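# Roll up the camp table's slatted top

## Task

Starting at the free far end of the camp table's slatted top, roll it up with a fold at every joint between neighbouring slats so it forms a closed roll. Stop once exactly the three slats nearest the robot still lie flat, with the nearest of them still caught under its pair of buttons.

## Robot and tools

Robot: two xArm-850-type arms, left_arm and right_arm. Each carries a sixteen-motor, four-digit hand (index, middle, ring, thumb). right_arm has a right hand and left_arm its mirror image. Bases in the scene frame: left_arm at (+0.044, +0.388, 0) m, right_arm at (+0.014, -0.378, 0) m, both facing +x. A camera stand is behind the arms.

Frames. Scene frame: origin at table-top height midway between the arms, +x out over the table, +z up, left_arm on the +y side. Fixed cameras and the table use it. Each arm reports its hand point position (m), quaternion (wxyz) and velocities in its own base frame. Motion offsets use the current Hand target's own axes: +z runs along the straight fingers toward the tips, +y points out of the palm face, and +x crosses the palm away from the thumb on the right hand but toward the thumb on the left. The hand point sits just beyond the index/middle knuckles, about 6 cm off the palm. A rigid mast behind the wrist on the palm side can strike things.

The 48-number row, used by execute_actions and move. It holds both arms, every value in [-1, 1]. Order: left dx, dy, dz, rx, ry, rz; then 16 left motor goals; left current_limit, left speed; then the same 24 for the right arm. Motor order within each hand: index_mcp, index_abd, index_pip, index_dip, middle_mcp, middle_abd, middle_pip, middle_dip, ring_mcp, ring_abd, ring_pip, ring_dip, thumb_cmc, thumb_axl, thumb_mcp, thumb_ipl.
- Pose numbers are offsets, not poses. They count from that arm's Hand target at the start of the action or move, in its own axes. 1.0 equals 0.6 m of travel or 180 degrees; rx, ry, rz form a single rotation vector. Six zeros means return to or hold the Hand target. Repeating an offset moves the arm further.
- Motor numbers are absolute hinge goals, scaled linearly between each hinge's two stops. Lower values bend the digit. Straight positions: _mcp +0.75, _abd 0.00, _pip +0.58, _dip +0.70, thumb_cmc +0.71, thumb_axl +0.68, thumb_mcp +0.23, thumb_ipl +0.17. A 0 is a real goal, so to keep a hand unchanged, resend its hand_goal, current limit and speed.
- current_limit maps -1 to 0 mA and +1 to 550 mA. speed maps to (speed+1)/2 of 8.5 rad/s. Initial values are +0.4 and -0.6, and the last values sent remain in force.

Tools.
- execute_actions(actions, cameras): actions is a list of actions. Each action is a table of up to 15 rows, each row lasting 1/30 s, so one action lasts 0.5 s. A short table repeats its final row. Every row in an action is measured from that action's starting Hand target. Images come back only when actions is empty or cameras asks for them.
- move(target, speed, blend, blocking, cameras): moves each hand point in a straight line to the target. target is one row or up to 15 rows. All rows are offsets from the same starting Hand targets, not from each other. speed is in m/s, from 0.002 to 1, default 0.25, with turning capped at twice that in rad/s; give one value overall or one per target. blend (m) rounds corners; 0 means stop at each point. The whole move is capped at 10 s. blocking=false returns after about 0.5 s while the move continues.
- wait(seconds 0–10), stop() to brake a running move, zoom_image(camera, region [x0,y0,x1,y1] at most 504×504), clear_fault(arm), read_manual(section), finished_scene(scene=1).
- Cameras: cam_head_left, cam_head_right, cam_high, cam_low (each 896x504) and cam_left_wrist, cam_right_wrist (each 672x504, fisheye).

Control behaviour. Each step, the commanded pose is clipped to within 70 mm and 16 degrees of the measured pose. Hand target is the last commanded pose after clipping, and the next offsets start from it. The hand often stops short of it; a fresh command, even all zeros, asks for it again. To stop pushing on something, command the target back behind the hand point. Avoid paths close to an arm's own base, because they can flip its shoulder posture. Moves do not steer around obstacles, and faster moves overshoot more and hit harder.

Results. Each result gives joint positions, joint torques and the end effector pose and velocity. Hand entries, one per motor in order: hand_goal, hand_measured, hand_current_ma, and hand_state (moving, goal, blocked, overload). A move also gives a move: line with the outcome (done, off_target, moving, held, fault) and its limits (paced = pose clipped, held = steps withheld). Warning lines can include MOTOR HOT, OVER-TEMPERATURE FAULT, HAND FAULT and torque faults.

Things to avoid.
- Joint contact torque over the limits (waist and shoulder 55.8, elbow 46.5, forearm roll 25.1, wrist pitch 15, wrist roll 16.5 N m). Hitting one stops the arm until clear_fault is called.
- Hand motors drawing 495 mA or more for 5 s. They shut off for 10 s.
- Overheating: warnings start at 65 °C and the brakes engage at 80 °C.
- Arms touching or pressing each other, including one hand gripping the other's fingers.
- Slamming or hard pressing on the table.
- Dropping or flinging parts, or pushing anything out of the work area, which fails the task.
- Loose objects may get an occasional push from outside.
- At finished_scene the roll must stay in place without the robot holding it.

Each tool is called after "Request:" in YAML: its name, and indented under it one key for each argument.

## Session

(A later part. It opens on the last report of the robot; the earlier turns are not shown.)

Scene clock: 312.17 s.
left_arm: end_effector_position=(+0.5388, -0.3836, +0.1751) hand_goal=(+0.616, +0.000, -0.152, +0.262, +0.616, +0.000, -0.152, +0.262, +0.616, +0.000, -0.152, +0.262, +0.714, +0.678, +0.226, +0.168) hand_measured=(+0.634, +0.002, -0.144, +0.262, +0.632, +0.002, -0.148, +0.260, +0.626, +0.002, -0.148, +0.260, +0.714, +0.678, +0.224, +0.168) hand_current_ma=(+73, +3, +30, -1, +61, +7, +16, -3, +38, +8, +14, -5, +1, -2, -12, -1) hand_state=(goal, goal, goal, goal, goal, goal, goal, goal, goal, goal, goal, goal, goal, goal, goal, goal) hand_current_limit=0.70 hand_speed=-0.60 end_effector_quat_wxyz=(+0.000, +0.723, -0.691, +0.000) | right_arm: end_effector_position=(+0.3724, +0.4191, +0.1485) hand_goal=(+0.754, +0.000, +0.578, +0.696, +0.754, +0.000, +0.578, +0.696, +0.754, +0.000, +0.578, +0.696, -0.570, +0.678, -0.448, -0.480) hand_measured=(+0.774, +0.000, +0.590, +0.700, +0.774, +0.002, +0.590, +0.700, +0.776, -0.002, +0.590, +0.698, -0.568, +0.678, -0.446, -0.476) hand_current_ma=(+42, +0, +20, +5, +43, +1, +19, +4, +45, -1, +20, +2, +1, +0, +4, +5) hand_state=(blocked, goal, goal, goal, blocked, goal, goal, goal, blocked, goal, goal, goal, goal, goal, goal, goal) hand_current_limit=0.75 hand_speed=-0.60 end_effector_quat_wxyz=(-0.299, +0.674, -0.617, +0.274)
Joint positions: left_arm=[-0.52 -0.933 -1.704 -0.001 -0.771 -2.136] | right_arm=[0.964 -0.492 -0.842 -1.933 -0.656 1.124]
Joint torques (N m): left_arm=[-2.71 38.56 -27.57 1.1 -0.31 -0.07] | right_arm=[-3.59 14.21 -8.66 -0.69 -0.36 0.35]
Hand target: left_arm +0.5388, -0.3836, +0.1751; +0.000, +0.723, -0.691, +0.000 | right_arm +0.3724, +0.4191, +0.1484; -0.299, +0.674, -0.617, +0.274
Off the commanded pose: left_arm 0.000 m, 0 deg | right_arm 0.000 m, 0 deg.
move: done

Request:
move:
  target:
    - [0,0.0017,-0.0182,0,0,0,0.616,0,-0.153,0.261,0.616,0,-0.153,0.261,0.616,0,-0.153,0.261,0.714,0.678,0.226,0.168,0.7,-0.6,0,0,0,0,0,0,0.754,0,0.577,0.696,0.754,0,0.577,0.696,0.754,0,0.577,0.696,-0.571,0.678,-0.449,-0.481,0.75,-0.6]
    - [0,0.0037,-0.0292,0,0,0,0.616,0,-0.153,0.261,0.616,0,-0.153,0.261,0.616,0,-0.153,0.261,0.714,0.678,0.226,0.168,0.7,-0.6,0,0,0,0,0,0,0.754,0,0.577,0.696,0.754,0,0.577,0.696,0.754,0,0.577,0.696,-0.571,0.678,-0.449,-0.481,0.75,-0.6]
  speed: 0.03
  blend: 0.002
  cameras: ["cam_right_wrist","cam_head_right"]

Scene clock: 314.90 s.
left_arm: end_effector_position=(+0.5366, -0.3837, +0.1925) hand_goal=(+0.616, +0.000, -0.152, +0.262, +0.616, +0.000, -0.152, +0.262, +0.616, +0.000, -0.152, +0.262, +0.714, +0.678, +0.226, +0.168) hand_measured=(+0.634, +0.002, -0.136, +0.268, +0.632, +0.002, -0.144, +0.266, +0.624, +0.002, -0.146, +0.264, +0.714, +0.678, +0.224, +0.168) hand_current_ma=(+76, +3, +59, +20, +62, +7, +29, +12, +27, +8, +24, +5, +1, -2, -12, -1) hand_state=(goal, goal, goal, goal, goal, goal, goal, goal, goal, goal, goal, goal, goal, goal, goal, goal) hand_current_limit=0.70 hand_speed=-0.60 end_effector_quat_wxyz=(+0.000, +0.723, -0.691, +0.000) | right_arm: end_effector_position=(+0.3724, +0.4191, +0.1484) hand_goal=(+0.754, +0.000, +0.578, +0.696, +0.754, +0.000, +0.578, +0.696, +0.754, +0.000, +0.578, +0.696, -0.570, +0.678, -0.448, -0.480) hand_measured=(+0.774, +0.000, +0.592, +0.702, +0.776, +0.002, +0.590, +0.702, +0.776, -0.002, +0.592, +0.700, -0.568, +0.678, -0.446, -0.476) hand_current_ma=(+42, +0, +21, +7, +44, +1, +21, +6, +45, -1, +21, +5, +1, +0, +4, +5) hand_state=(blocked, goal, goal, goal, blocked, goal, goal, goal, blocked, goal, goal, goal, goal, goal, goal, goal) hand_current_limit=0.75 hand_speed=-0.60 end_effector_quat_wxyz=(-0.299, +0.674, -0.617, +0.274)
Joint positions: left_arm=[-0.522 -0.907 -1.7 -0.001 -0.793 -2.138] | right_arm=[0.964 -0.492 -0.842 -1.933 -0.656 1.124]
Joint torques (N m): left_arm=[-1.43 37.82 -28.48 1.07 -1.09 -0.16] | right_arm=[-0.83 18.31 -7.25 -0.07 -0.34 0.45]
Hand target: left_arm +0.5366, -0.3837, +0.1926; +0.000, +0.723, -0.691, +0.000 | right_arm +0.3724, +0.4191, +0.1484; -0.299, +0.674, -0.617, +0.274
Off the commanded pose: left_arm 0.000 m, 0 deg | right_arm 0.000 m, 0 deg.
move: done
camera_calibration:
cam_right_wrist: T_world_to_cam=[[-0.451198, 0.759139, -0.469178, -0.0448011], [-0.222194, 0.413618, 0.882921, -0.271985], [0.86432, 0.502621, -0.0179474, -0.407274], [0, 0, 0, 1]] pos_world=[0.271368, 0.351213, 0.211812]
Images, in order (width x height): cam_head_right 896x504, cam_right_wrist 672x504.

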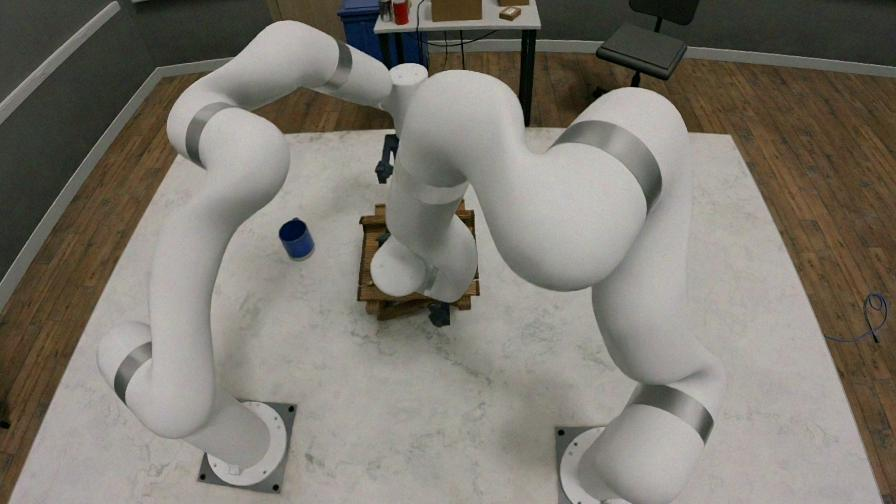

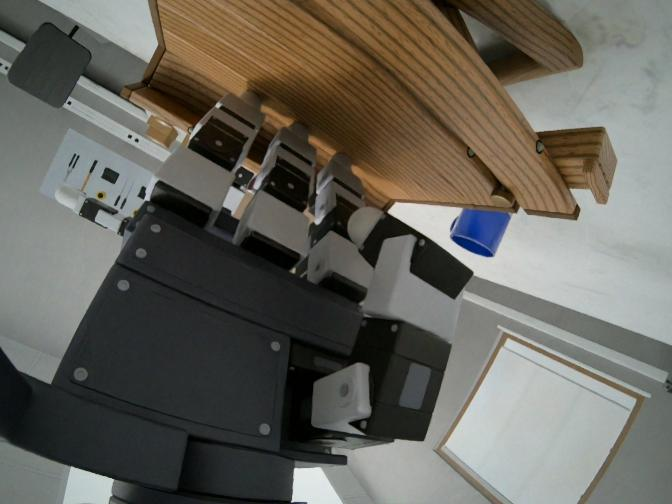

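Request:
zoom_image:
  camera: "cam_right_wrist"
  region: [110, 40, 410, 240]

Request:
zoom_image:
  camera: "cam_right_wrist"
  region: [360, 80, 640, 280]

Scaled by 1.680 from the camera's 672x504 image, which has a finer 960x720 frame.

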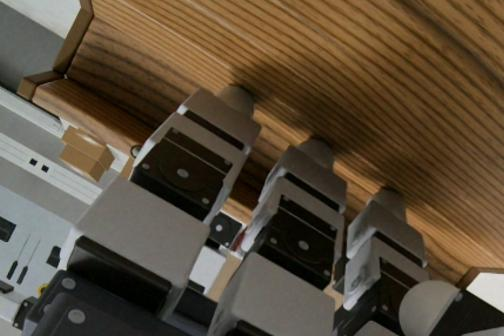

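Scaled by 1.800 from the camera's 672x504 image, which has a finer 960x720 frame.

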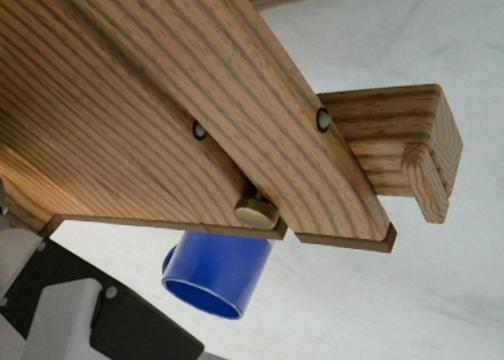

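Request:
zoom_image:
  camera: "cam_right_wrist"
  region: [340, 160, 440, 235]

Request:
zoom_image:
  camera: "cam_right_wrist"
  region: [110, 60, 210, 135]

Scaled by 5.040 from the camera's 672x504 image, which has a finer 960x720 frame.

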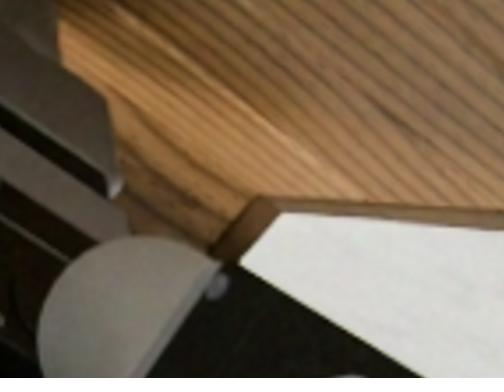

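Scaled by 5.040 from the camera's 672x504 image, which has a finer 960x720 frame.

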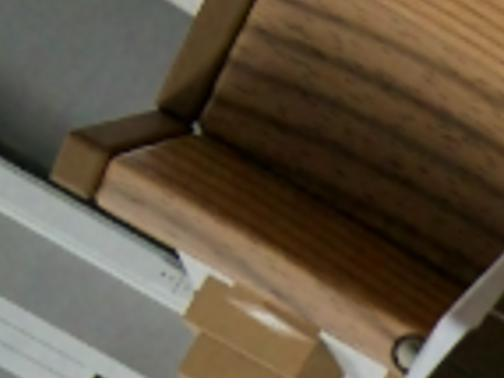

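Request:
move:
  target:
    - [0,0.0053,-0.0115,0,0,0,0.616,0,-0.153,0.261,0.616,0,-0.153,0.261,0.616,0,-0.153,0.261,0.714,0.678,0.226,0.168,0.7,-0.6,0,0,0,0,0,0,0.754,0,0.577,0.696,0.754,0,0.577,0.696,0.754,0,0.577,0.696,-0.571,0.678,-0.449,-0.481,0.75,-0.6]
    - [0,0.0135,-0.0215,0,0,0,0.616,0,-0.153,0.261,0.616,0,-0.153,0.261,0.616,0,-0.153,0.261,0.714,0.678,0.226,0.168,0.7,-0.6,0,0,0,0,0,0,0.754,0,0.577,0.696,0.754,0,0.577,0.696,0.754,0,0.577,0.696,-0.571,0.678,-0.449,-0.481,0.75,-0.6]
  speed: 0.03
  blend: 0.002
  cameras: ["cam_right_wrist","cam_low"]

Request:
zoom_image:
  camera: "cam_right_wrist"
  region: [110, 40, 410, 240]

Request:
zoom_image:
  camera: "cam_low"
  region: [400, 130, 620, 310]

Scene clock: 320.07 s.
left_arm: end_effector_position=(+0.5286, -0.3841, +0.2054) hand_goal=(+0.616, +0.000, -0.152, +0.262, +0.616, +0.000, -0.152, +0.262, +0.616, +0.000, -0.152, +0.262, +0.714, +0.678, +0.226, +0.168) hand_measured=(+0.624, +0.002, -0.144, +0.266, +0.624, +0.002, -0.146, +0.266, +0.622, +0.002, -0.146, +0.264, +0.714, +0.678, +0.224, +0.168) hand_current_ma=(+35, +3, +27, +11, +30, +7, +21, +12, +26, +8, +24, +5, +1, -2, -12, -1) hand_state=(goal, goal, goal, goal, goal, goal, goal, goal, goal, goal, goal, goal, goal, goal, goal, goal) hand_current_limit=0.70 hand_speed=-0.60 end_effector_quat_wxyz=(+0.000, +0.723, -0.691, +0.000) | right_arm: end_effector_position=(+0.3724, +0.4191, +0.1484) hand_goal=(+0.754, +0.000, +0.578, +0.696, +0.754, +0.000, +0.578, +0.696, +0.754, +0.000, +0.578, +0.696, -0.570, +0.678, -0.448, -0.480) hand_measured=(+0.774, +0.000, +0.592, +0.702, +0.776, +0.002, +0.590, +0.702, +0.776, -0.002, +0.592, +0.702, -0.568, +0.678, -0.446, -0.476) hand_current_ma=(+42, +0, +21, +8, +44, +1, +21, +6, +45, -1, +21, +6, +1, +0, +4, +5) hand_state=(blocked, goal, goal, goal, blocked, goal, goal, goal, blocked, goal, goal, goal, goal, goal, goal, goal) hand_current_limit=0.75 hand_speed=-0.60 end_effector_quat_wxyz=(-0.299, +0.674, -0.617, +0.274)
Joint positions: left_arm=[-0.528 -0.874 -1.674 -0.001 -0.8 -2.144] | right_arm=[0.964 -0.492 -0.842 -1.933 -0.656 1.124]
Joint torques (N m): left_arm=[-0.82 36.83 -29.43 1.3 -0.83 -0.13] | right_arm=[-0.5 19.44 -7.97 -0.15 -0.13 0.1]
Hand target: left_arm +0.5285, -0.3841, +0.2055; +0.000, +0.723, -0.691, +0.000 | right_arm +0.3724, +0.4191, +0.1484; -0.299, +0.674, -0.617, +0.274
Off the commanded pose: left_arm 0.000 m, 0 deg | right_arm 0.000 m, 0 deg.
move: done
camera_calibration:
cam_right_wrist: T_world_to_cam=[[-0.451198, 0.759139, -0.469178, -0.0448011], [-0.222194, 0.413618, 0.882921, -0.271985], [0.86432, 0.502621, -0.0179474, -0.407274], [0, 0, 0, 1]] pos_world=[0.271368, 0.351213, 0.211812]
Images, in order (width x height): cam_low 896x504, cam_right_wrist 672x504.

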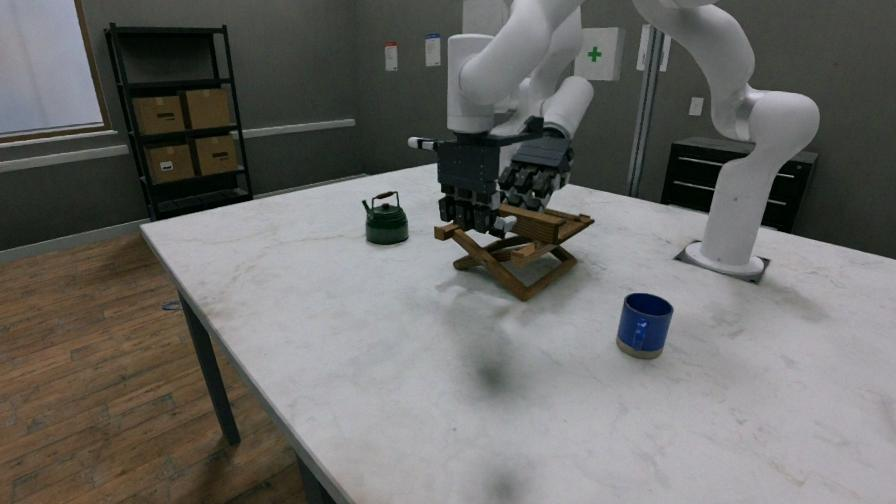

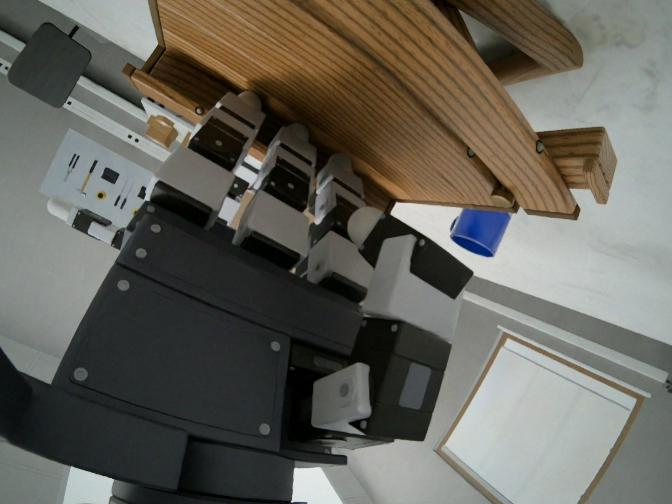

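Scaled by 1.680 from the camera's 672x504 image, which has a finer 960x720 frame.

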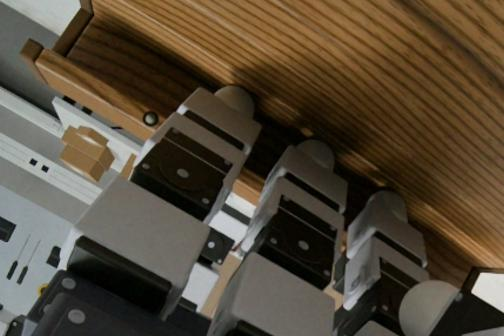

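Scaled by 2.291 from the camera's 896x504 image, which has a finer 1280x720 frame.

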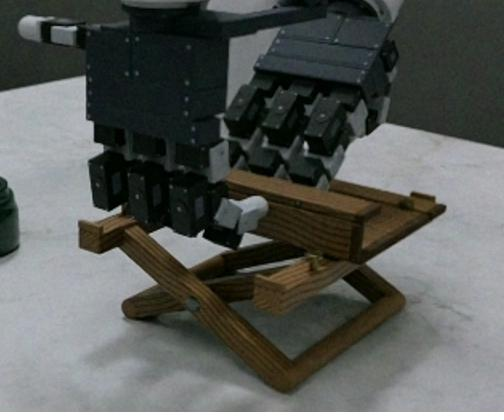

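Request:
move:
  target:
    - [0,0.0103,-0.0075,0,0,0,0.616,0,-0.153,0.261,0.616,0,-0.153,0.261,0.616,0,-0.153,0.261,0.714,0.678,0.226,0.168,0.7,-0.6,0,0,0,0,0,0,0.754,0,0.577,0.696,0.754,0,0.577,0.696,0.754,0,0.577,0.696,-0.571,0.678,-0.449,-0.481,0.75,-0.6]
    - [0,0.0223,-0.012,0,0,0,0.616,0,-0.153,0.261,0.616,0,-0.153,0.261,0.616,0,-0.153,0.261,0.714,0.678,0.226,0.168,0.7,-0.6,0,0,0,0,0,0,0.754,0,0.577,0.696,0.754,0,0.577,0.696,0.754,0,0.577,0.696,-0.571,0.678,-0.449,-0.481,0.75,-0.6]
  speed: 0.03
  blend: 0.002
  cameras: ["cam_right_wrist","cam_low"]

Request:
zoom_image:
  camera: "cam_right_wrist"
  region: [110, 40, 410, 240]

Request:
zoom_image:
  camera: "cam_low"
  region: [400, 130, 620, 310]

Scene clock: 324.23 s.
left_arm: end_effector_position=(+0.5152, -0.3847, +0.2127) hand_goal=(+0.616, +0.000, -0.152, +0.262, +0.616, +0.000, -0.152, +0.262, +0.616, +0.000, -0.152, +0.262, +0.714, +0.678, +0.226, +0.168) hand_measured=(+0.682, +0.002, -0.142, +0.250, +0.670, +0.002, -0.146, +0.254, +0.654, +0.002, -0.146, +0.256, +0.714, +0.678, +0.224, +0.168) hand_current_ma=(+311, +3, +40, -41, +248, +6, +19, -32, +170, +8, +19, -23, +1, -2, -12, -1) hand_state=(blocked, goal, goal, goal, blocked, goal, goal, goal, blocked, goal, goal, goal, goal, goal, goal, goal) hand_current_limit=0.70 hand_speed=-0.60 end_effector_quat_wxyz=(+0.000, +0.723, -0.691, +0.000) | right_arm: end_effector_position=(+0.3723, +0.4191, +0.1484) hand_goal=(+0.754, +0.000, +0.578, +0.696, +0.754, +0.000, +0.578, +0.696, +0.754, +0.000, +0.578, +0.696, -0.570, +0.678, -0.448, -0.480) hand_measured=(+0.774, +0.000, +0.592, +0.706, +0.774, +0.002, +0.592, +0.704, +0.772, -0.002, +0.600, +0.702, -0.568, +0.678, -0.446, -0.476) hand_current_ma=(+42, +0, +21, +15, +43, +1, +23, +13, +34, -1, +41, +9, +1, +0, +4, +5) hand_state=(blocked, goal, goal, goal, blocked, goal, goal, goal, goal, goal, blocked, goal, goal, goal, goal, goal) hand_current_limit=0.75 hand_speed=-0.60 end_effector_quat_wxyz=(-0.299, +0.674, -0.617, +0.274)
Joint positions: left_arm=[-0.539 -0.836 -1.628 -0.001 -0.791 -2.155] | right_arm=[0.964 -0.492 -0.842 -1.933 -0.656 1.124]
Joint torques (N m): left_arm=[-6.06 31.89 -14.86 0.01 -3.23 -0.17] | right_arm=[-3.08 18.18 -9.75 -0.41 -0.17 -0.02]
Hand target: left_arm +0.5152, -0.3847, +0.2127; +0.000, +0.723, -0.691, +0.000 | right_arm +0.3724, +0.4191, +0.1484; -0.299, +0.674, -0.617, +0.274
Off the commanded pose: left_arm 0.000 m, 0 deg | right_arm 0.000 m, 0 deg.
move: done
camera_calibration:
cam_right_wrist: T_world_to_cam=[[-0.451239, 0.759116, -0.469176, -0.0447822], [-0.222213, 0.413606, 0.882922, -0.271976], [0.864294, 0.502666, -0.0179502, -0.407282], [0, 0, 0, 1]] pos_world=[0.271368, 0.351213, 0.211812]
Images, in order (width x height): cam_low 896x504, cam_right_wrist 672x504.

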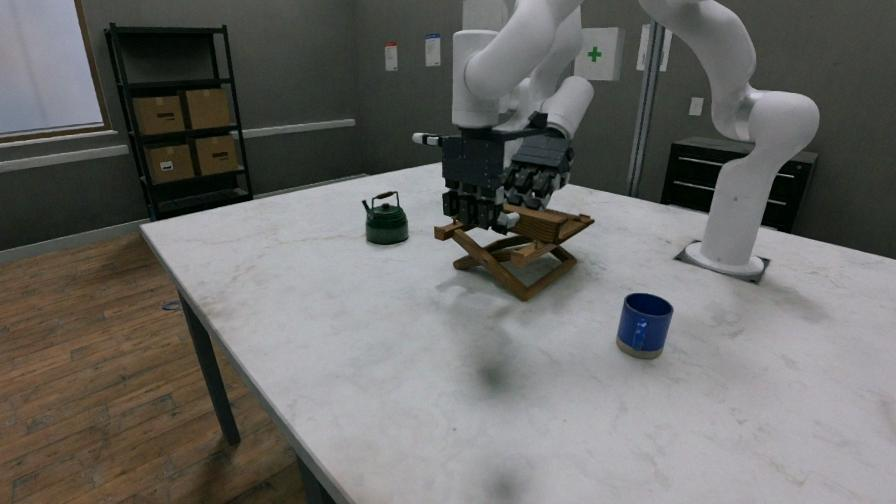

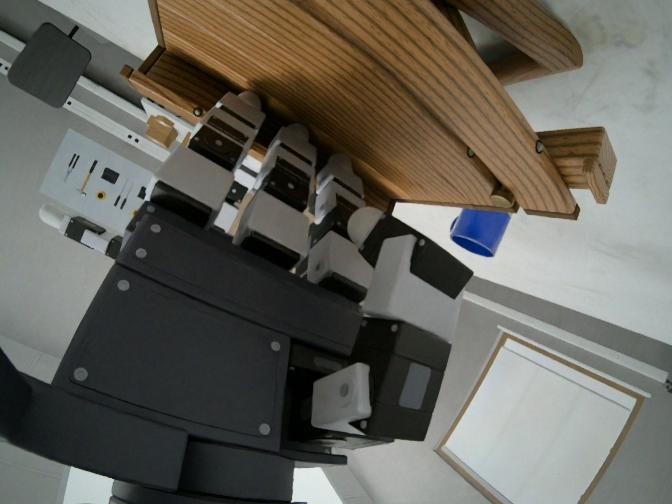

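Scaled by 1.680 from the camera's 672x504 image, which has a finer 960x720 frame.

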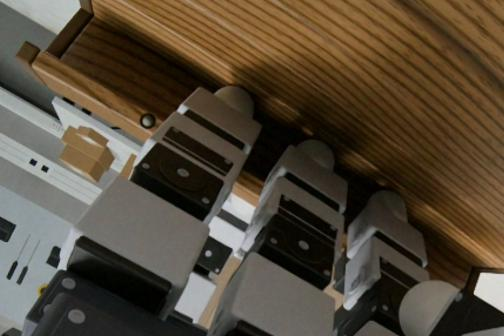

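Scaled by 2.291 from the camera's 896x504 image, which has a finer 1280x720 frame.

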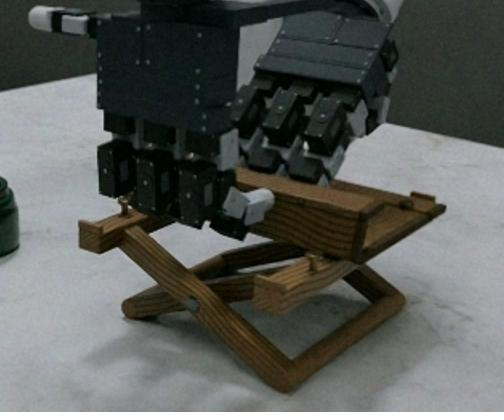

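Request:
move:
  target:
    - [0,-0.0133,0.003,0,0,0,0.616,0,-0.153,0.261,0.616,0,-0.153,0.261,0.616,0,-0.153,0.261,0.714,0.678,0.226,0.168,0.7,-0.6,0,0,0,0,0,0,0.754,0,0.577,0.696,0.754,0,0.577,0.696,0.754,0,0.577,0.696,-0.571,0.678,-0.449,-0.481,0.75,-0.6]
    - [0,-0.0133,0.003,0,0,0,0.616,0,-0.153,0.261,0.616,0,-0.153,0.261,0.616,0,-0.153,0.261,0.714,0.678,0.226,0.168,0.7,-0.6,0,-0.0062,-0.0056,0,0,0,0.754,0,0.577,0.696,0.754,0,0.577,0.696,0.754,0,0.577,0.696,-0.571,0.678,-0.449,-0.481,0.75,-0.6]
    - [0,-0.0133,0.003,0,0,0,0.616,0,-0.153,0.261,0.616,0,-0.153,0.261,0.616,0,-0.153,0.261,0.714,0.678,0.226,0.168,0.7,-0.6,-0.00145,0.0049,-0.0179,0,0,0,0.754,0,0.577,0.696,0.754,0,0.577,0.696,0.754,0,0.577,0.696,-0.571,0.678,-0.449,-0.481,0.75,-0.6]
    - [0,-0.0133,0.003,0,0,0,0.616,0,-0.153,0.261,0.616,0,-0.153,0.261,0.616,0,-0.153,0.261,0.714,0.678,0.226,0.168,0.7,-0.6,-0.00145,0.0121,-0.0115,0,0,0,0.754,0,0.577,0.696,0.754,0,0.577,0.696,0.754,0,0.577,0.696,-0.571,0.678,-0.449,-0.481,0.75,-0.6]
  speed: 0.04
  cameras: ["cam_right_wrist"]

Request:
zoom_image:
  camera: "cam_right_wrist"
  region: [110, 40, 410, 240]

Scene clock: 329.97 s.
left_arm: end_effector_position=(+0.5231, -0.3843, +0.2109) hand_goal=(+0.616, +0.000, -0.152, +0.262, +0.616, +0.000, -0.152, +0.262, +0.616, +0.000, -0.152, +0.262, +0.714, +0.678, +0.226, +0.168) hand_measured=(+0.648, +0.002, -0.140, +0.266, +0.636, +0.002, -0.146, +0.264, +0.624, +0.002, -0.148, +0.262, +0.714, +0.678, +0.224, +0.168) hand_current_ma=(+142, +5, +45, +10, +81, +6, +21, +3, +27, +4, +16, -2, +1, -2, -12, -1) hand_state=(blocked, goal, goal, goal, goal, goal, goal, goal, goal, goal, goal, goal, goal, goal, goal, goal) hand_current_limit=0.70 hand_speed=-0.60 end_effector_quat_wxyz=(+0.000, +0.723, -0.691, +0.000) | right_arm: end_effector_position=(+0.3623, +0.4191, +0.1477) hand_goal=(+0.754, +0.000, +0.578, +0.696, +0.754, +0.000, +0.578, +0.696, +0.754, +0.000, +0.578, +0.696, -0.570, +0.678, -0.448, -0.480) hand_measured=(+0.778, +0.000, +0.592, +0.702, +0.778, +0.002, +0.592, +0.702, +0.778, -0.002, +0.592, +0.700, -0.568, +0.678, -0.446, -0.476) hand_current_ma=(+52, +0, +25, +7, +53, +1, +24, +6, +54, -1, +25, +5, +1, +0, +4, +5) hand_state=(blocked, goal, goal, goal, blocked, goal, goal, goal, blocked, goal, goal, goal, goal, goal, goal, goal) hand_current_limit=0.75 hand_speed=-0.60 end_effector_quat_wxyz=(-0.299, +0.674, -0.617, +0.274)
Joint positions: left_arm=[-0.532 -0.855 -1.656 -0.001 -0.801 -2.148] | right_arm=[0.982 -0.484 -0.826 -1.924 -0.664 1.133]
Joint torques (N m): left_arm=[1.66 31.85 -32.45 0.56 -0.66 0.3] | right_arm=[-1.38 11.69 -7.3 -0.64 -0.25 0.61]
Hand target: left_arm +0.5231, -0.3843, +0.2109; +0.000, +0.723, -0.691, +0.000 | right_arm +0.3623, +0.4191, +0.1477; -0.299, +0.674, -0.617, +0.274
Off the commanded pose: left_arm 0.000 m, 0 deg | right_arm 0.000 m, 0 deg.
move: done
camera_calibration:
cam_right_wrist: T_world_to_cam=[[-0.451158, 0.759163, -0.469177, -0.0496606], [-0.22227, 0.413572, 0.882924, -0.273554], [0.864322, 0.502622, -0.0178475, -0.398665], [0, 0, 0, 1]] pos_world=[0.261368, 0.351213, 0.211112]
Images, in order (width x height): cam_right_wrist 672x504.

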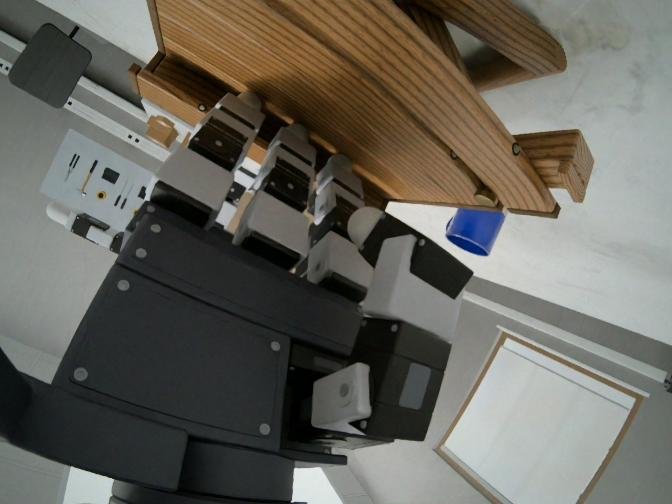

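Scaled by 1.680 from the camera's 672x504 image, which has a finer 960x720 frame.

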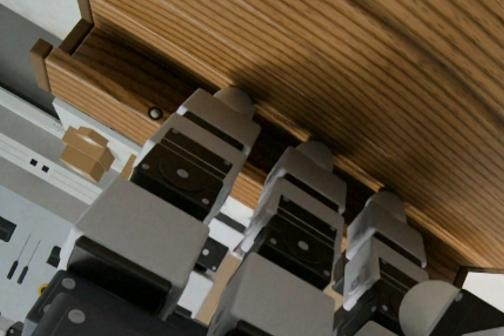

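Request:
move:
  target:
    - [0,0.012,-0.0035,0,0,0,0.616,0,-0.153,0.261,0.616,0,-0.153,0.261,0.616,0,-0.153,0.261,0.714,0.678,0.226,0.168,0.7,-0.6,0,0,0,0,0,0,0.754,0,0.577,0.696,0.754,0,0.577,0.696,0.754,0,0.577,0.696,-0.571,0.678,-0.449,-0.481,0.75,-0.6]
    - [0,0.02,-0.0048,0,0,0,0.616,0,-0.153,0.261,0.616,0,-0.153,0.261,0.616,0,-0.153,0.261,0.714,0.678,0.226,0.168,0.7,-0.6,0,0,0,0,0,0,0.754,0,0.577,0.696,0.754,0,0.577,0.696,0.754,0,0.577,0.696,-0.571,0.678,-0.449,-0.481,0.75,-0.6]
  speed: 0.02
  blend: 0.002
  cameras: ["cam_right_wrist"]

Request:
zoom_image:
  camera: "cam_right_wrist"
  region: [110, 40, 410, 240]

Scene clock: 334.33 s.
left_arm: end_effector_position=(+0.5112, -0.3849, +0.2138) hand_goal=(+0.616, +0.000, -0.152, +0.262, +0.616, +0.000, -0.152, +0.262, +0.616, +0.000, -0.152, +0.262, +0.714, +0.678, +0.226, +0.168) hand_measured=(+0.672, +0.002, -0.136, +0.258, +0.652, +0.000, -0.144, +0.260, +0.628, +0.002, -0.150, +0.260, +0.714, +0.678, +0.224, +0.168) hand_current_ma=(+257, +5, +62, -16, +157, +2, +27, -11, +49, +4, +8, -6, +1, -2, -12, -1) hand_state=(blocked, goal, goal, goal, blocked, goal, goal, goal, goal, goal, goal, goal, goal, goal, goal, goal) hand_current_limit=0.70 hand_speed=-0.60 end_effector_quat_wxyz=(+0.000, +0.723, -0.691, +0.000) | right_arm: end_effector_position=(+0.3623, +0.4191, +0.1477) hand_goal=(+0.754, +0.000, +0.578, +0.696, +0.754, +0.000, +0.578, +0.696, +0.754, +0.000, +0.578, +0.696, -0.570, +0.678, -0.448, -0.480) hand_measured=(+0.778, +0.000, +0.594, +0.706, +0.778, +0.002, +0.594, +0.706, +0.778, -0.002, +0.592, +0.712, -0.568, +0.678, -0.446, -0.476) hand_current_ma=(+53, +0, +25, +14, +54, +1, +25, +13, +48, -1, +25, +27, +1, +0, +4, +5) hand_state=(blocked, goal, goal, goal, blocked, goal, goal, goal, blocked, goal, goal, goal, goal, goal, goal, goal) hand_current_limit=0.75 hand_speed=-0.60 end_effector_quat_wxyz=(-0.299, +0.674, -0.617, +0.274)
Joint positions: left_arm=[-0.542 -0.827 -1.614 -0.001 -0.787 -2.158] | right_arm=[0.982 -0.484 -0.826 -1.924 -0.664 1.133]
Joint torques (N m): left_arm=[-6.96 34.8 -16.15 0.51 -1.72 -0.02] | right_arm=[-4.73 14.7 -9.66 0.05 -0.26 0.19]
Hand target: left_arm +0.5111, -0.3849, +0.2138; +0.000, +0.723, -0.691, +0.000 | right_arm +0.3623, +0.4191, +0.1477; -0.299, +0.674, -0.617, +0.274
Off the commanded pose: left_arm 0.000 m, 0 deg | right_arm 0.000 m, 0 deg.
move: done
camera_calibration:
cam_right_wrist: T_world_to_cam=[[-0.451198, 0.759139, -0.469178, -0.0496884], [-0.222194, 0.413618, 0.882921, -0.273501], [0.86432, 0.502621, -0.0179474, -0.398645], [0, 0, 0, 1]] pos_world=[0.261368, 0.351213, 0.211012]
Images, in order (width x height): cam_right_wrist 672x504.

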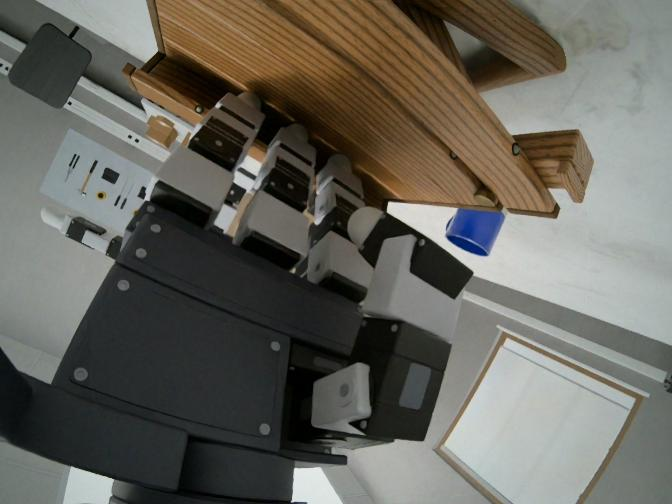

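Scaled by 1.680 from the camera's 672x504 image, which has a finer 960x720 frame.

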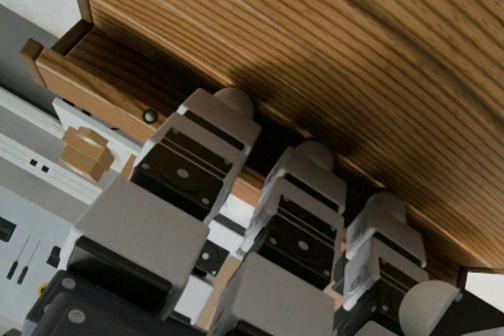

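Request:
zoom_image:
  camera: "cam_right_wrist"
  region: [115, 35, 205, 105]

Request:
zoom_image:
  camera: "cam_right_wrist"
  region: [340, 160, 420, 220]

Scaled by 5.600 from the camera's 672x504 image, which has a finer 960x720 frame.

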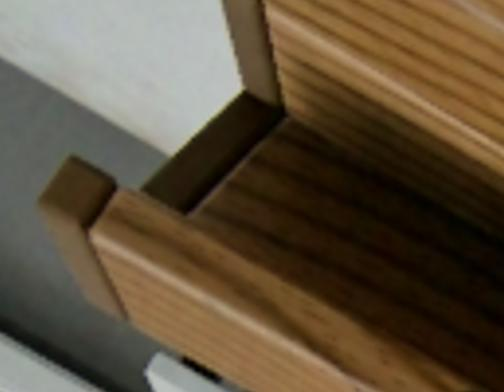

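Scaled by 6.300 from the camera's 672x504 image, which has a finer 960x720 frame.

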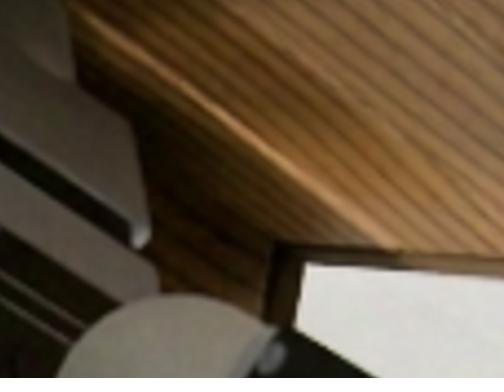

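Request:
execute_actions:
  actions:
    - [[0,-0.0166,0,0,0,0,0.616,0,-0.153,0.261,0.616,0,-0.153,0.261,0.616,0,-0.153,0.261,0.714,0.678,0.226,0.168,0.7,-0.6,0,0,0,0,0,0,0.754,0,0.577,0.696,0.754,0,0.577,0.696,0.754,0,0.577,0.696,-0.571,0.678,-0.449,-0.481,0.75,-0.6]]
  cameras: ["all"]

Request:
zoom_image:
  camera: "cam_low"
  region: [410, 180, 610, 310]

Request:
zoom_image:
  camera: "cam_right_wrist"
  region: [115, 35, 205, 105]

Request:
zoom_image:
  camera: "cam_right_wrist"
  region: [340, 160, 420, 220]

Scene clock: 348.40 s.
left_arm: end_effector_position=(+0.5211, -0.3844, +0.2138) hand_goal=(+0.616, +0.000, -0.152, +0.262, +0.616, +0.000, -0.152, +0.262, +0.616, +0.000, -0.152, +0.262, +0.714, +0.678, +0.226, +0.168) hand_measured=(+0.650, +0.002, -0.136, +0.264, +0.634, +0.000, -0.146, +0.260, +0.624, +0.002, -0.150, +0.260, +0.714, +0.678, +0.224, +0.168) hand_current_ma=(+145, +4, +62, +6, +70, +0, +24, -5, +27, +3, +4, -8, +1, -2, -12, -1) hand_state=(blocked, goal, goal, goal, goal, goal, goal, goal, goal, goal, goal, goal, goal, goal, goal, goal) hand_current_limit=0.70 hand_speed=-0.60 end_effector_quat_wxyz=(+0.000, +0.723, -0.691, +0.000) | right_arm: end_effector_position=(+0.3623, +0.4191, +0.1477) hand_goal=(+0.754, +0.000, +0.578, +0.696, +0.754, +0.000, +0.578, +0.696, +0.754, +0.000, +0.578, +0.696, -0.570, +0.678, -0.448, -0.480) hand_measured=(+0.778, +0.000, +0.594, +0.706, +0.778, +0.002, +0.594, +0.706, +0.776, -0.002, +0.594, +0.712, -0.568, +0.678, -0.446, -0.476) hand_current_ma=(+53, +0, +25, +14, +54, +1, +25, +14, +48, -1, +26, +28, +1, +0, +4, +5) hand_state=(blocked, goal, goal, goal, blocked, goal, goal, goal, blocked, goal, goal, goal, goal, goal, goal, goal) hand_current_limit=0.75 hand_speed=-0.60 end_effector_quat_wxyz=(-0.299, +0.674, -0.617, +0.274)
Joint positions: left_arm=[-0.534 -0.848 -1.65 -0.001 -0.802 -2.15] | right_arm=[0.982 -0.484 -0.826 -1.924 -0.664 1.133]
Joint torques (N m): left_arm=[1.58 31.47 -32.72 0.18 -0.92 0.3] | right_arm=[-6.96 13.21 -7.82 -0.11 -0.04 0.12]
Hand target: left_arm +0.5211, -0.3844, +0.2138; +0.000, +0.723, -0.691, +0.000 | right_arm +0.3623, +0.4191, +0.1477; -0.299, +0.674, -0.617, +0.274
Off the commanded pose: left_arm 0.000 m, 0 deg | right_arm 0.000 m, 0 deg.
camera_calibration:
cam_left_wrist: T_world_to_cam=[[0.65005, 0.759892, -0.000493357, -0.0763923], [0.549323, -0.46947, 0.691261, -0.649759], [0.525052, -0.449625, -0.722605, -0.161399], [0, 0, 0, 1]] pos_world=[0.491329, -0.319561, 0.332488]
cam_right_wrist: T_world_to_cam=[[-0.451198, 0.759139, -0.469178, -0.0496884], [-0.222194, 0.413618, 0.882921, -0.273501], [0.86432, 0.502621, -0.0179474, -0.398645], [0, 0, 0, 1]] pos_world=[0.261368, 0.351213, 0.211012]

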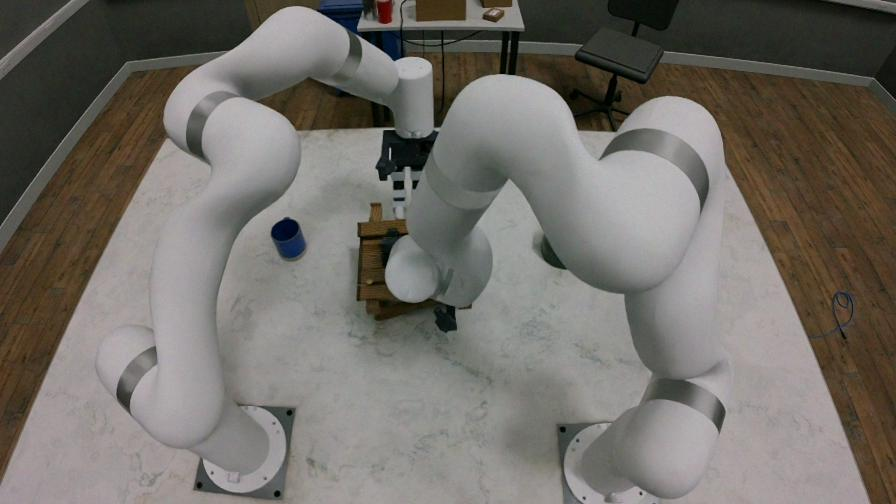

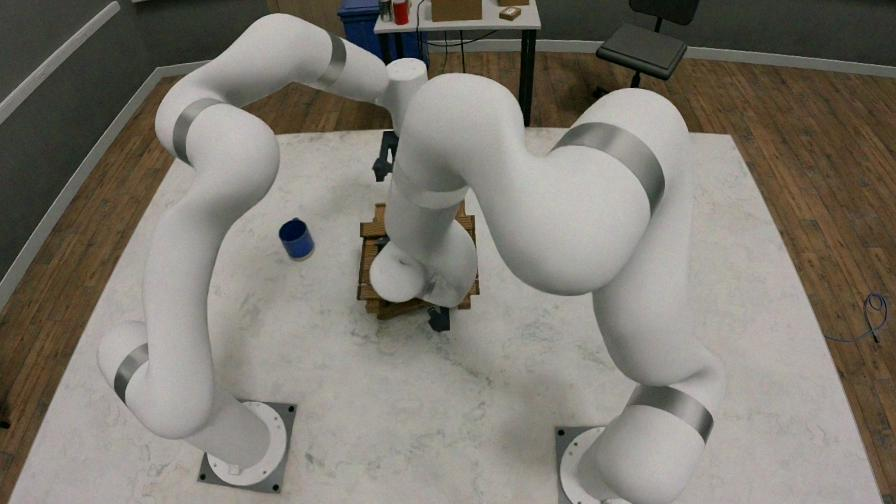

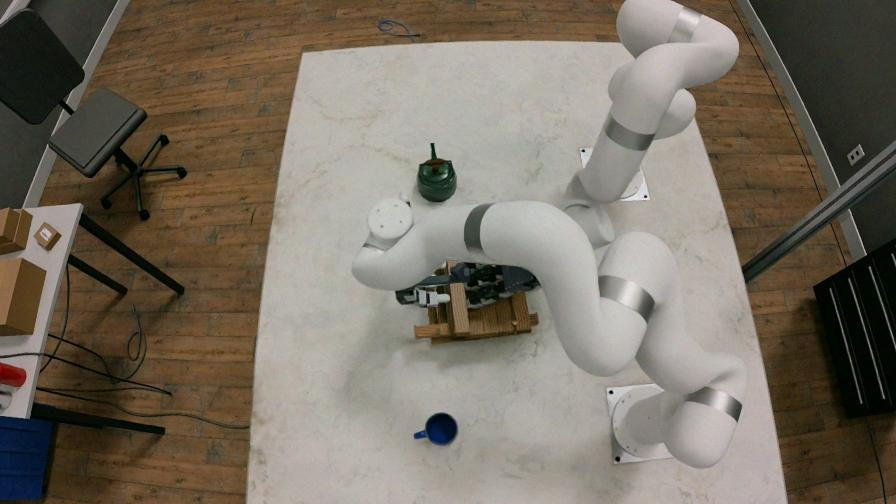

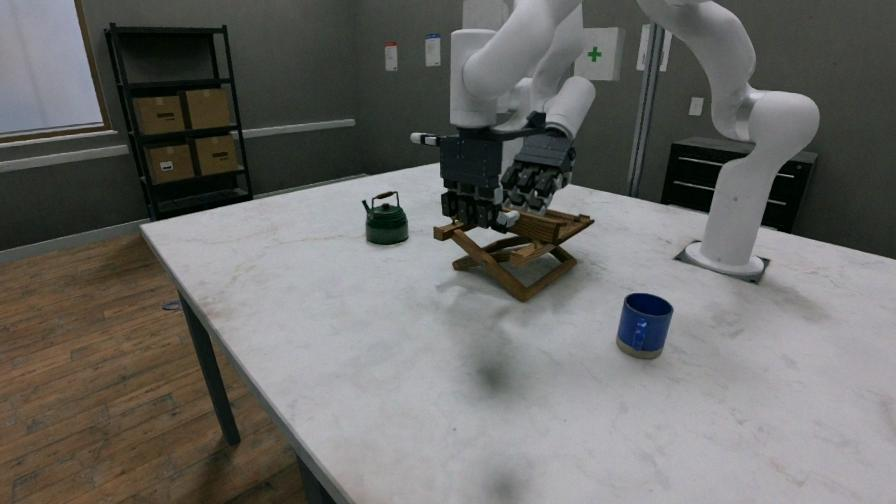

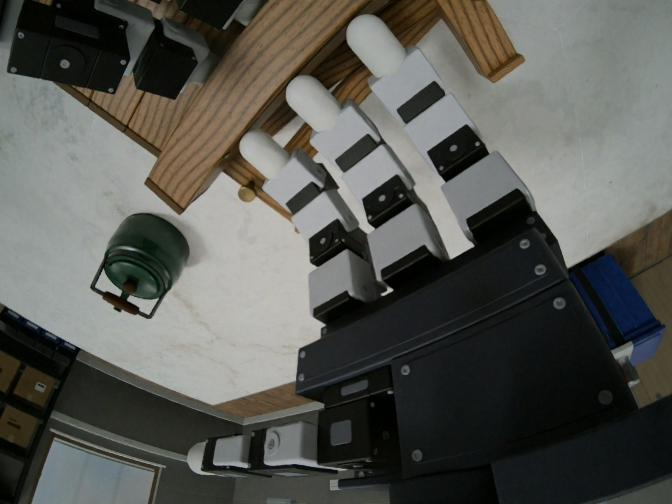

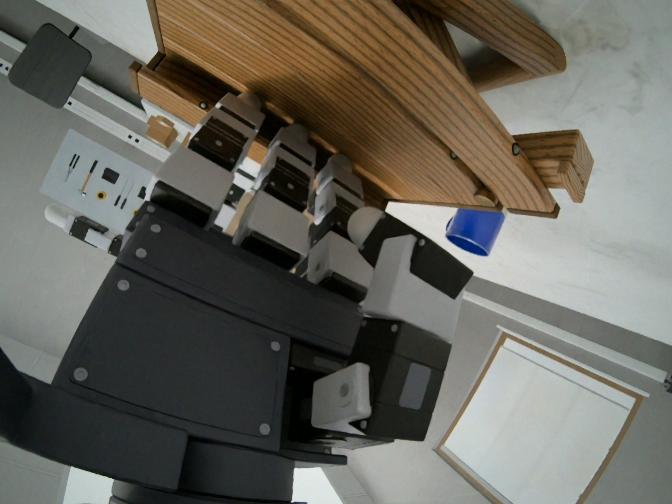

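Scaled by 2.520 from the camera's 896x504 image, which has a finer 1280x720 frame.

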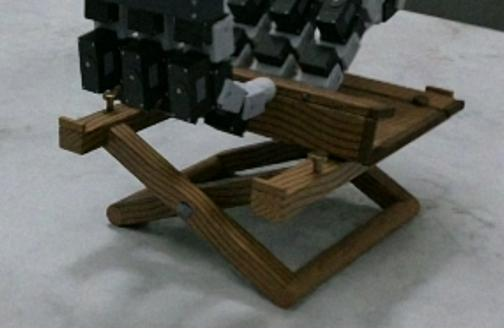

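Scaled by 5.600 from the camera's 672x504 image, which has a finer 960x720 frame.

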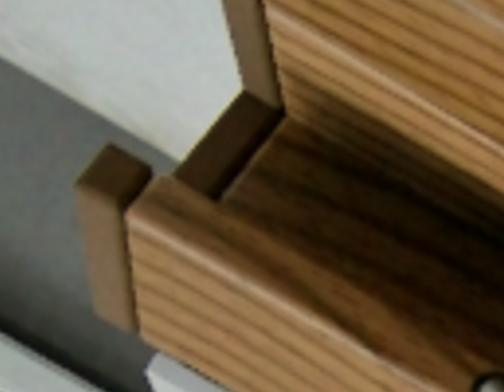

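Scaled by 6.300 from the camera's 672x504 image, which has a finer 960x720 frame.

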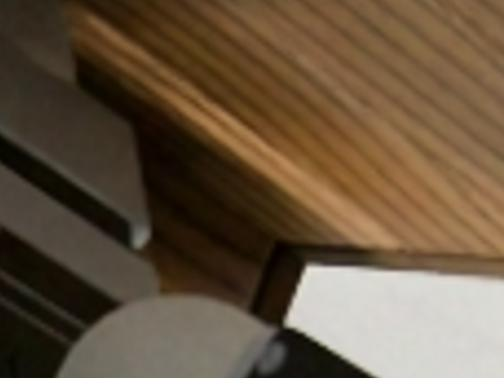

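Request:
move:
  target:
    - [0,-0.065,0,0,0,0,0.616,0,-0.153,0.261,0.616,0,-0.153,0.261,0.616,0,-0.153,0.261,0.714,0.678,0.226,0.168,0.7,-0.6,0,0,-0.0167,0,0,0,0.754,0,0.577,0.696,0.754,0,0.577,0.696,0.754,0,0.577,0.696,-0.571,0.678,-0.449,-0.481,0.75,-0.6]
    - [0,-0.065,0.0775,0,0,0,0.616,0,-0.153,0.261,0.616,0,-0.153,0.261,0.616,0,-0.153,0.261,0.714,0.678,0.226,0.168,0.7,-0.6,-0.0038,0.0227,-0.0377,0,0,0,0.754,0,0.577,0.696,0.754,0,0.577,0.696,0.754,0,0.577,0.696,-0.571,0.678,-0.449,-0.481,0.75,-0.6]
    - [0,-0.055,0.0775,0,0,0,0.616,0,-0.153,0.261,0.616,0,-0.153,0.261,0.616,0,-0.153,0.261,0.714,0.678,0.226,0.168,0.7,-0.6,-0.0038,0.0289,-0.0321,0,0,0,0.754,0,0.577,0.696,0.754,0,0.577,0.696,0.754,0,0.577,0.696,-0.571,0.678,-0.449,-0.481,0.75,-0.6]
  speed: [0.05,0.08,0.03]
  cameras: ["cam_right_wrist","cam_left_wrist"]

Request:
zoom_image:
  camera: "cam_right_wrist"
  region: [115, 35, 205, 105]

Request:
zoom_image:
  camera: "cam_right_wrist"
  region: [340, 130, 440, 220]

Scene clock: 357.97 s.
left_arm: end_effector_position=(+0.5541, -0.3829, +0.1672) hand_goal=(+0.616, +0.000, -0.152, +0.262, +0.616, +0.000, -0.152, +0.262, +0.616, +0.000, -0.152, +0.262, +0.714, +0.678, +0.226, +0.168) hand_measured=(+0.622, +0.002, -0.146, +0.264, +0.624, +0.000, -0.146, +0.262, +0.622, +0.002, -0.150, +0.260, +0.714, +0.678, +0.224, +0.168) hand_current_ma=(+23, +4, +24, +6, +30, +0, +21, -1, +25, +3, +4, -8, +1, -2, -12, -1) hand_state=(goal, goal, goal, goal, goal, goal, goal, goal, goal, goal, goal, goal, goal, goal, goal, goal) hand_current_limit=0.70 hand_speed=-0.60 end_effector_quat_wxyz=(+0.000, +0.723, -0.691, +0.000) | right_arm: end_effector_position=(+0.3363, +0.4191, +0.1478) hand_goal=(+0.754, +0.000, +0.578, +0.696, +0.754, +0.000, +0.578, +0.696, +0.754, +0.000, +0.578, +0.696, -0.570, +0.678, -0.448, -0.480) hand_measured=(+0.778, +0.000, +0.592, +0.702, +0.778, +0.002, +0.592, +0.702, +0.778, +0.000, +0.594, +0.702, -0.568, +0.678, -0.446, -0.476) hand_current_ma=(+51, +0, +24, +7, +52, +1, +25, +8, +53, +0, +26, +7, +1, +0, +4, +5) hand_state=(blocked, goal, goal, goal, blocked, goal, goal, goal, blocked, goal, goal, goal, goal, goal, goal, goal) hand_current_limit=0.75 hand_speed=-0.60 end_effector_quat_wxyz=(-0.299, +0.674, -0.617, +0.274)
Joint positions: left_arm=[-0.509 -0.977 -1.763 -0.001 -0.786 -2.125] | right_arm=[1.03 -0.459 -0.786 -1.89 -0.684 1.148]
Joint torques (N m): left_arm=[-1.36 39.15 -28.36 0.64 0.5 -0.12] | right_arm=[-2.45 12.08 -8.55 0.06 -0.46 0.56]
Hand target: left_arm +0.5540, -0.3829, +0.1673; +0.000, +0.723, -0.691, +0.000 | right_arm +0.3363, +0.4191, +0.1477; -0.299, +0.674, -0.617, +0.274
Off the commanded pose: left_arm 0.000 m, 0 deg | right_arm 0.000 m, 0 deg.
move: done
camera_calibration:
cam_left_wrist: T_world_to_cam=[[0.650015, 0.759921, -0.00053787, -0.098966], [0.549364, -0.469421, 0.691262, -0.635045], [0.525052, -0.449626, -0.722604, -0.211653], [0, 0, 0, 1]] pos_world=[0.524329, -0.318061, 0.285988]
cam_right_wrist: T_world_to_cam=[[-0.451199, 0.75914, -0.469176, -0.0614184], [-0.222288, 0.413561, 0.882924, -0.279347], [0.864296, 0.502667, -0.0178503, -0.376115], [0, 0, 0, 1]] pos_world=[0.235268, 0.351213, 0.211112]
Images, in order (width x height): cam_left_wrist 672x504, cam_right_wrist 672x504.

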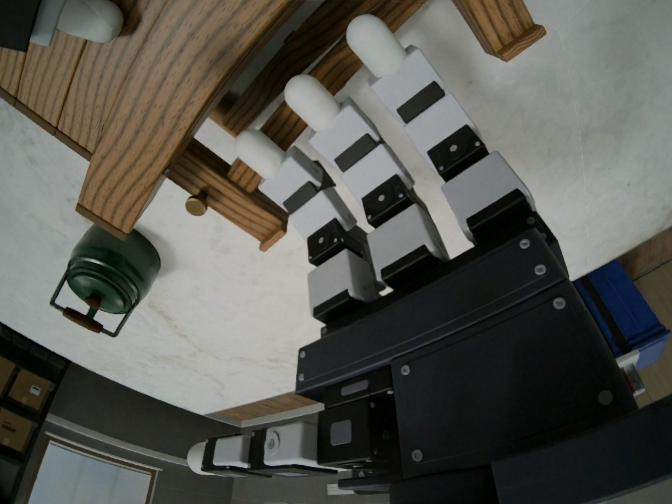

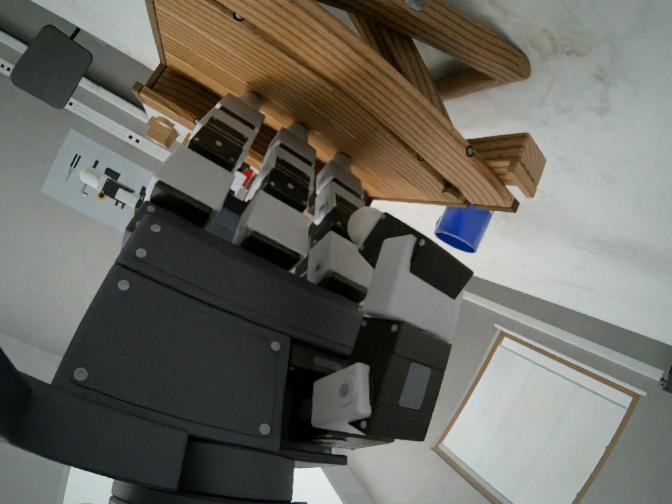

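Scaled by 5.600 from the camera's 672x504 image, which has a finer 960x720 frame.

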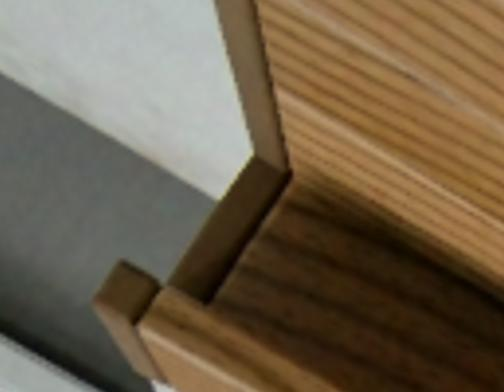

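Scaled by 5.040 from the camera's 672x504 image, which has a finer 960x720 frame.

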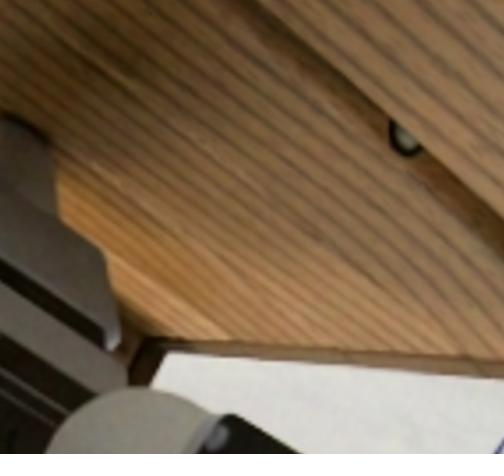

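Request:
zoom_image:
  camera: "cam_right_wrist"
  region: [400, 110, 560, 230]

Request:
zoom_image:
  camera: "cam_right_wrist"
  region: [130, 0, 330, 120]

Request:
zoom_image:
  camera: "cam_left_wrist"
  region: [60, 0, 400, 250]

Scaled by 3.150 from the camera's 672x504 image, which has a finer 960x720 frame.

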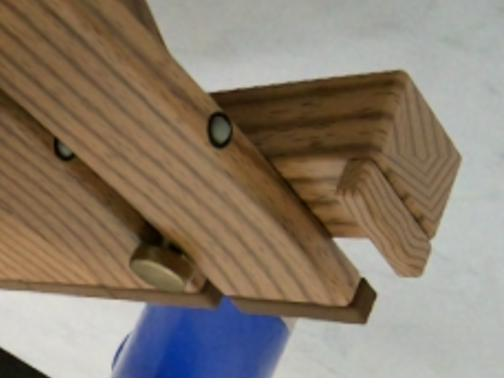

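Scaled by 2.520 from the camera's 672x504 image, which has a finer 960x720 frame.

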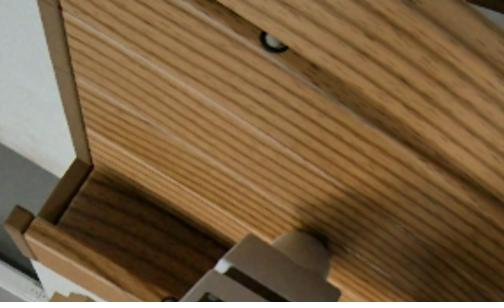

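Scaled by 1.482 from the camera's 672x504 image, which has a finer 960x720 frame.

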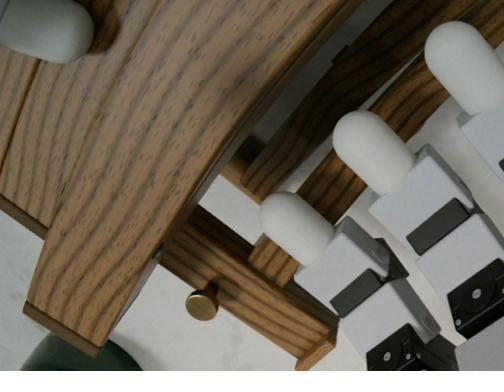

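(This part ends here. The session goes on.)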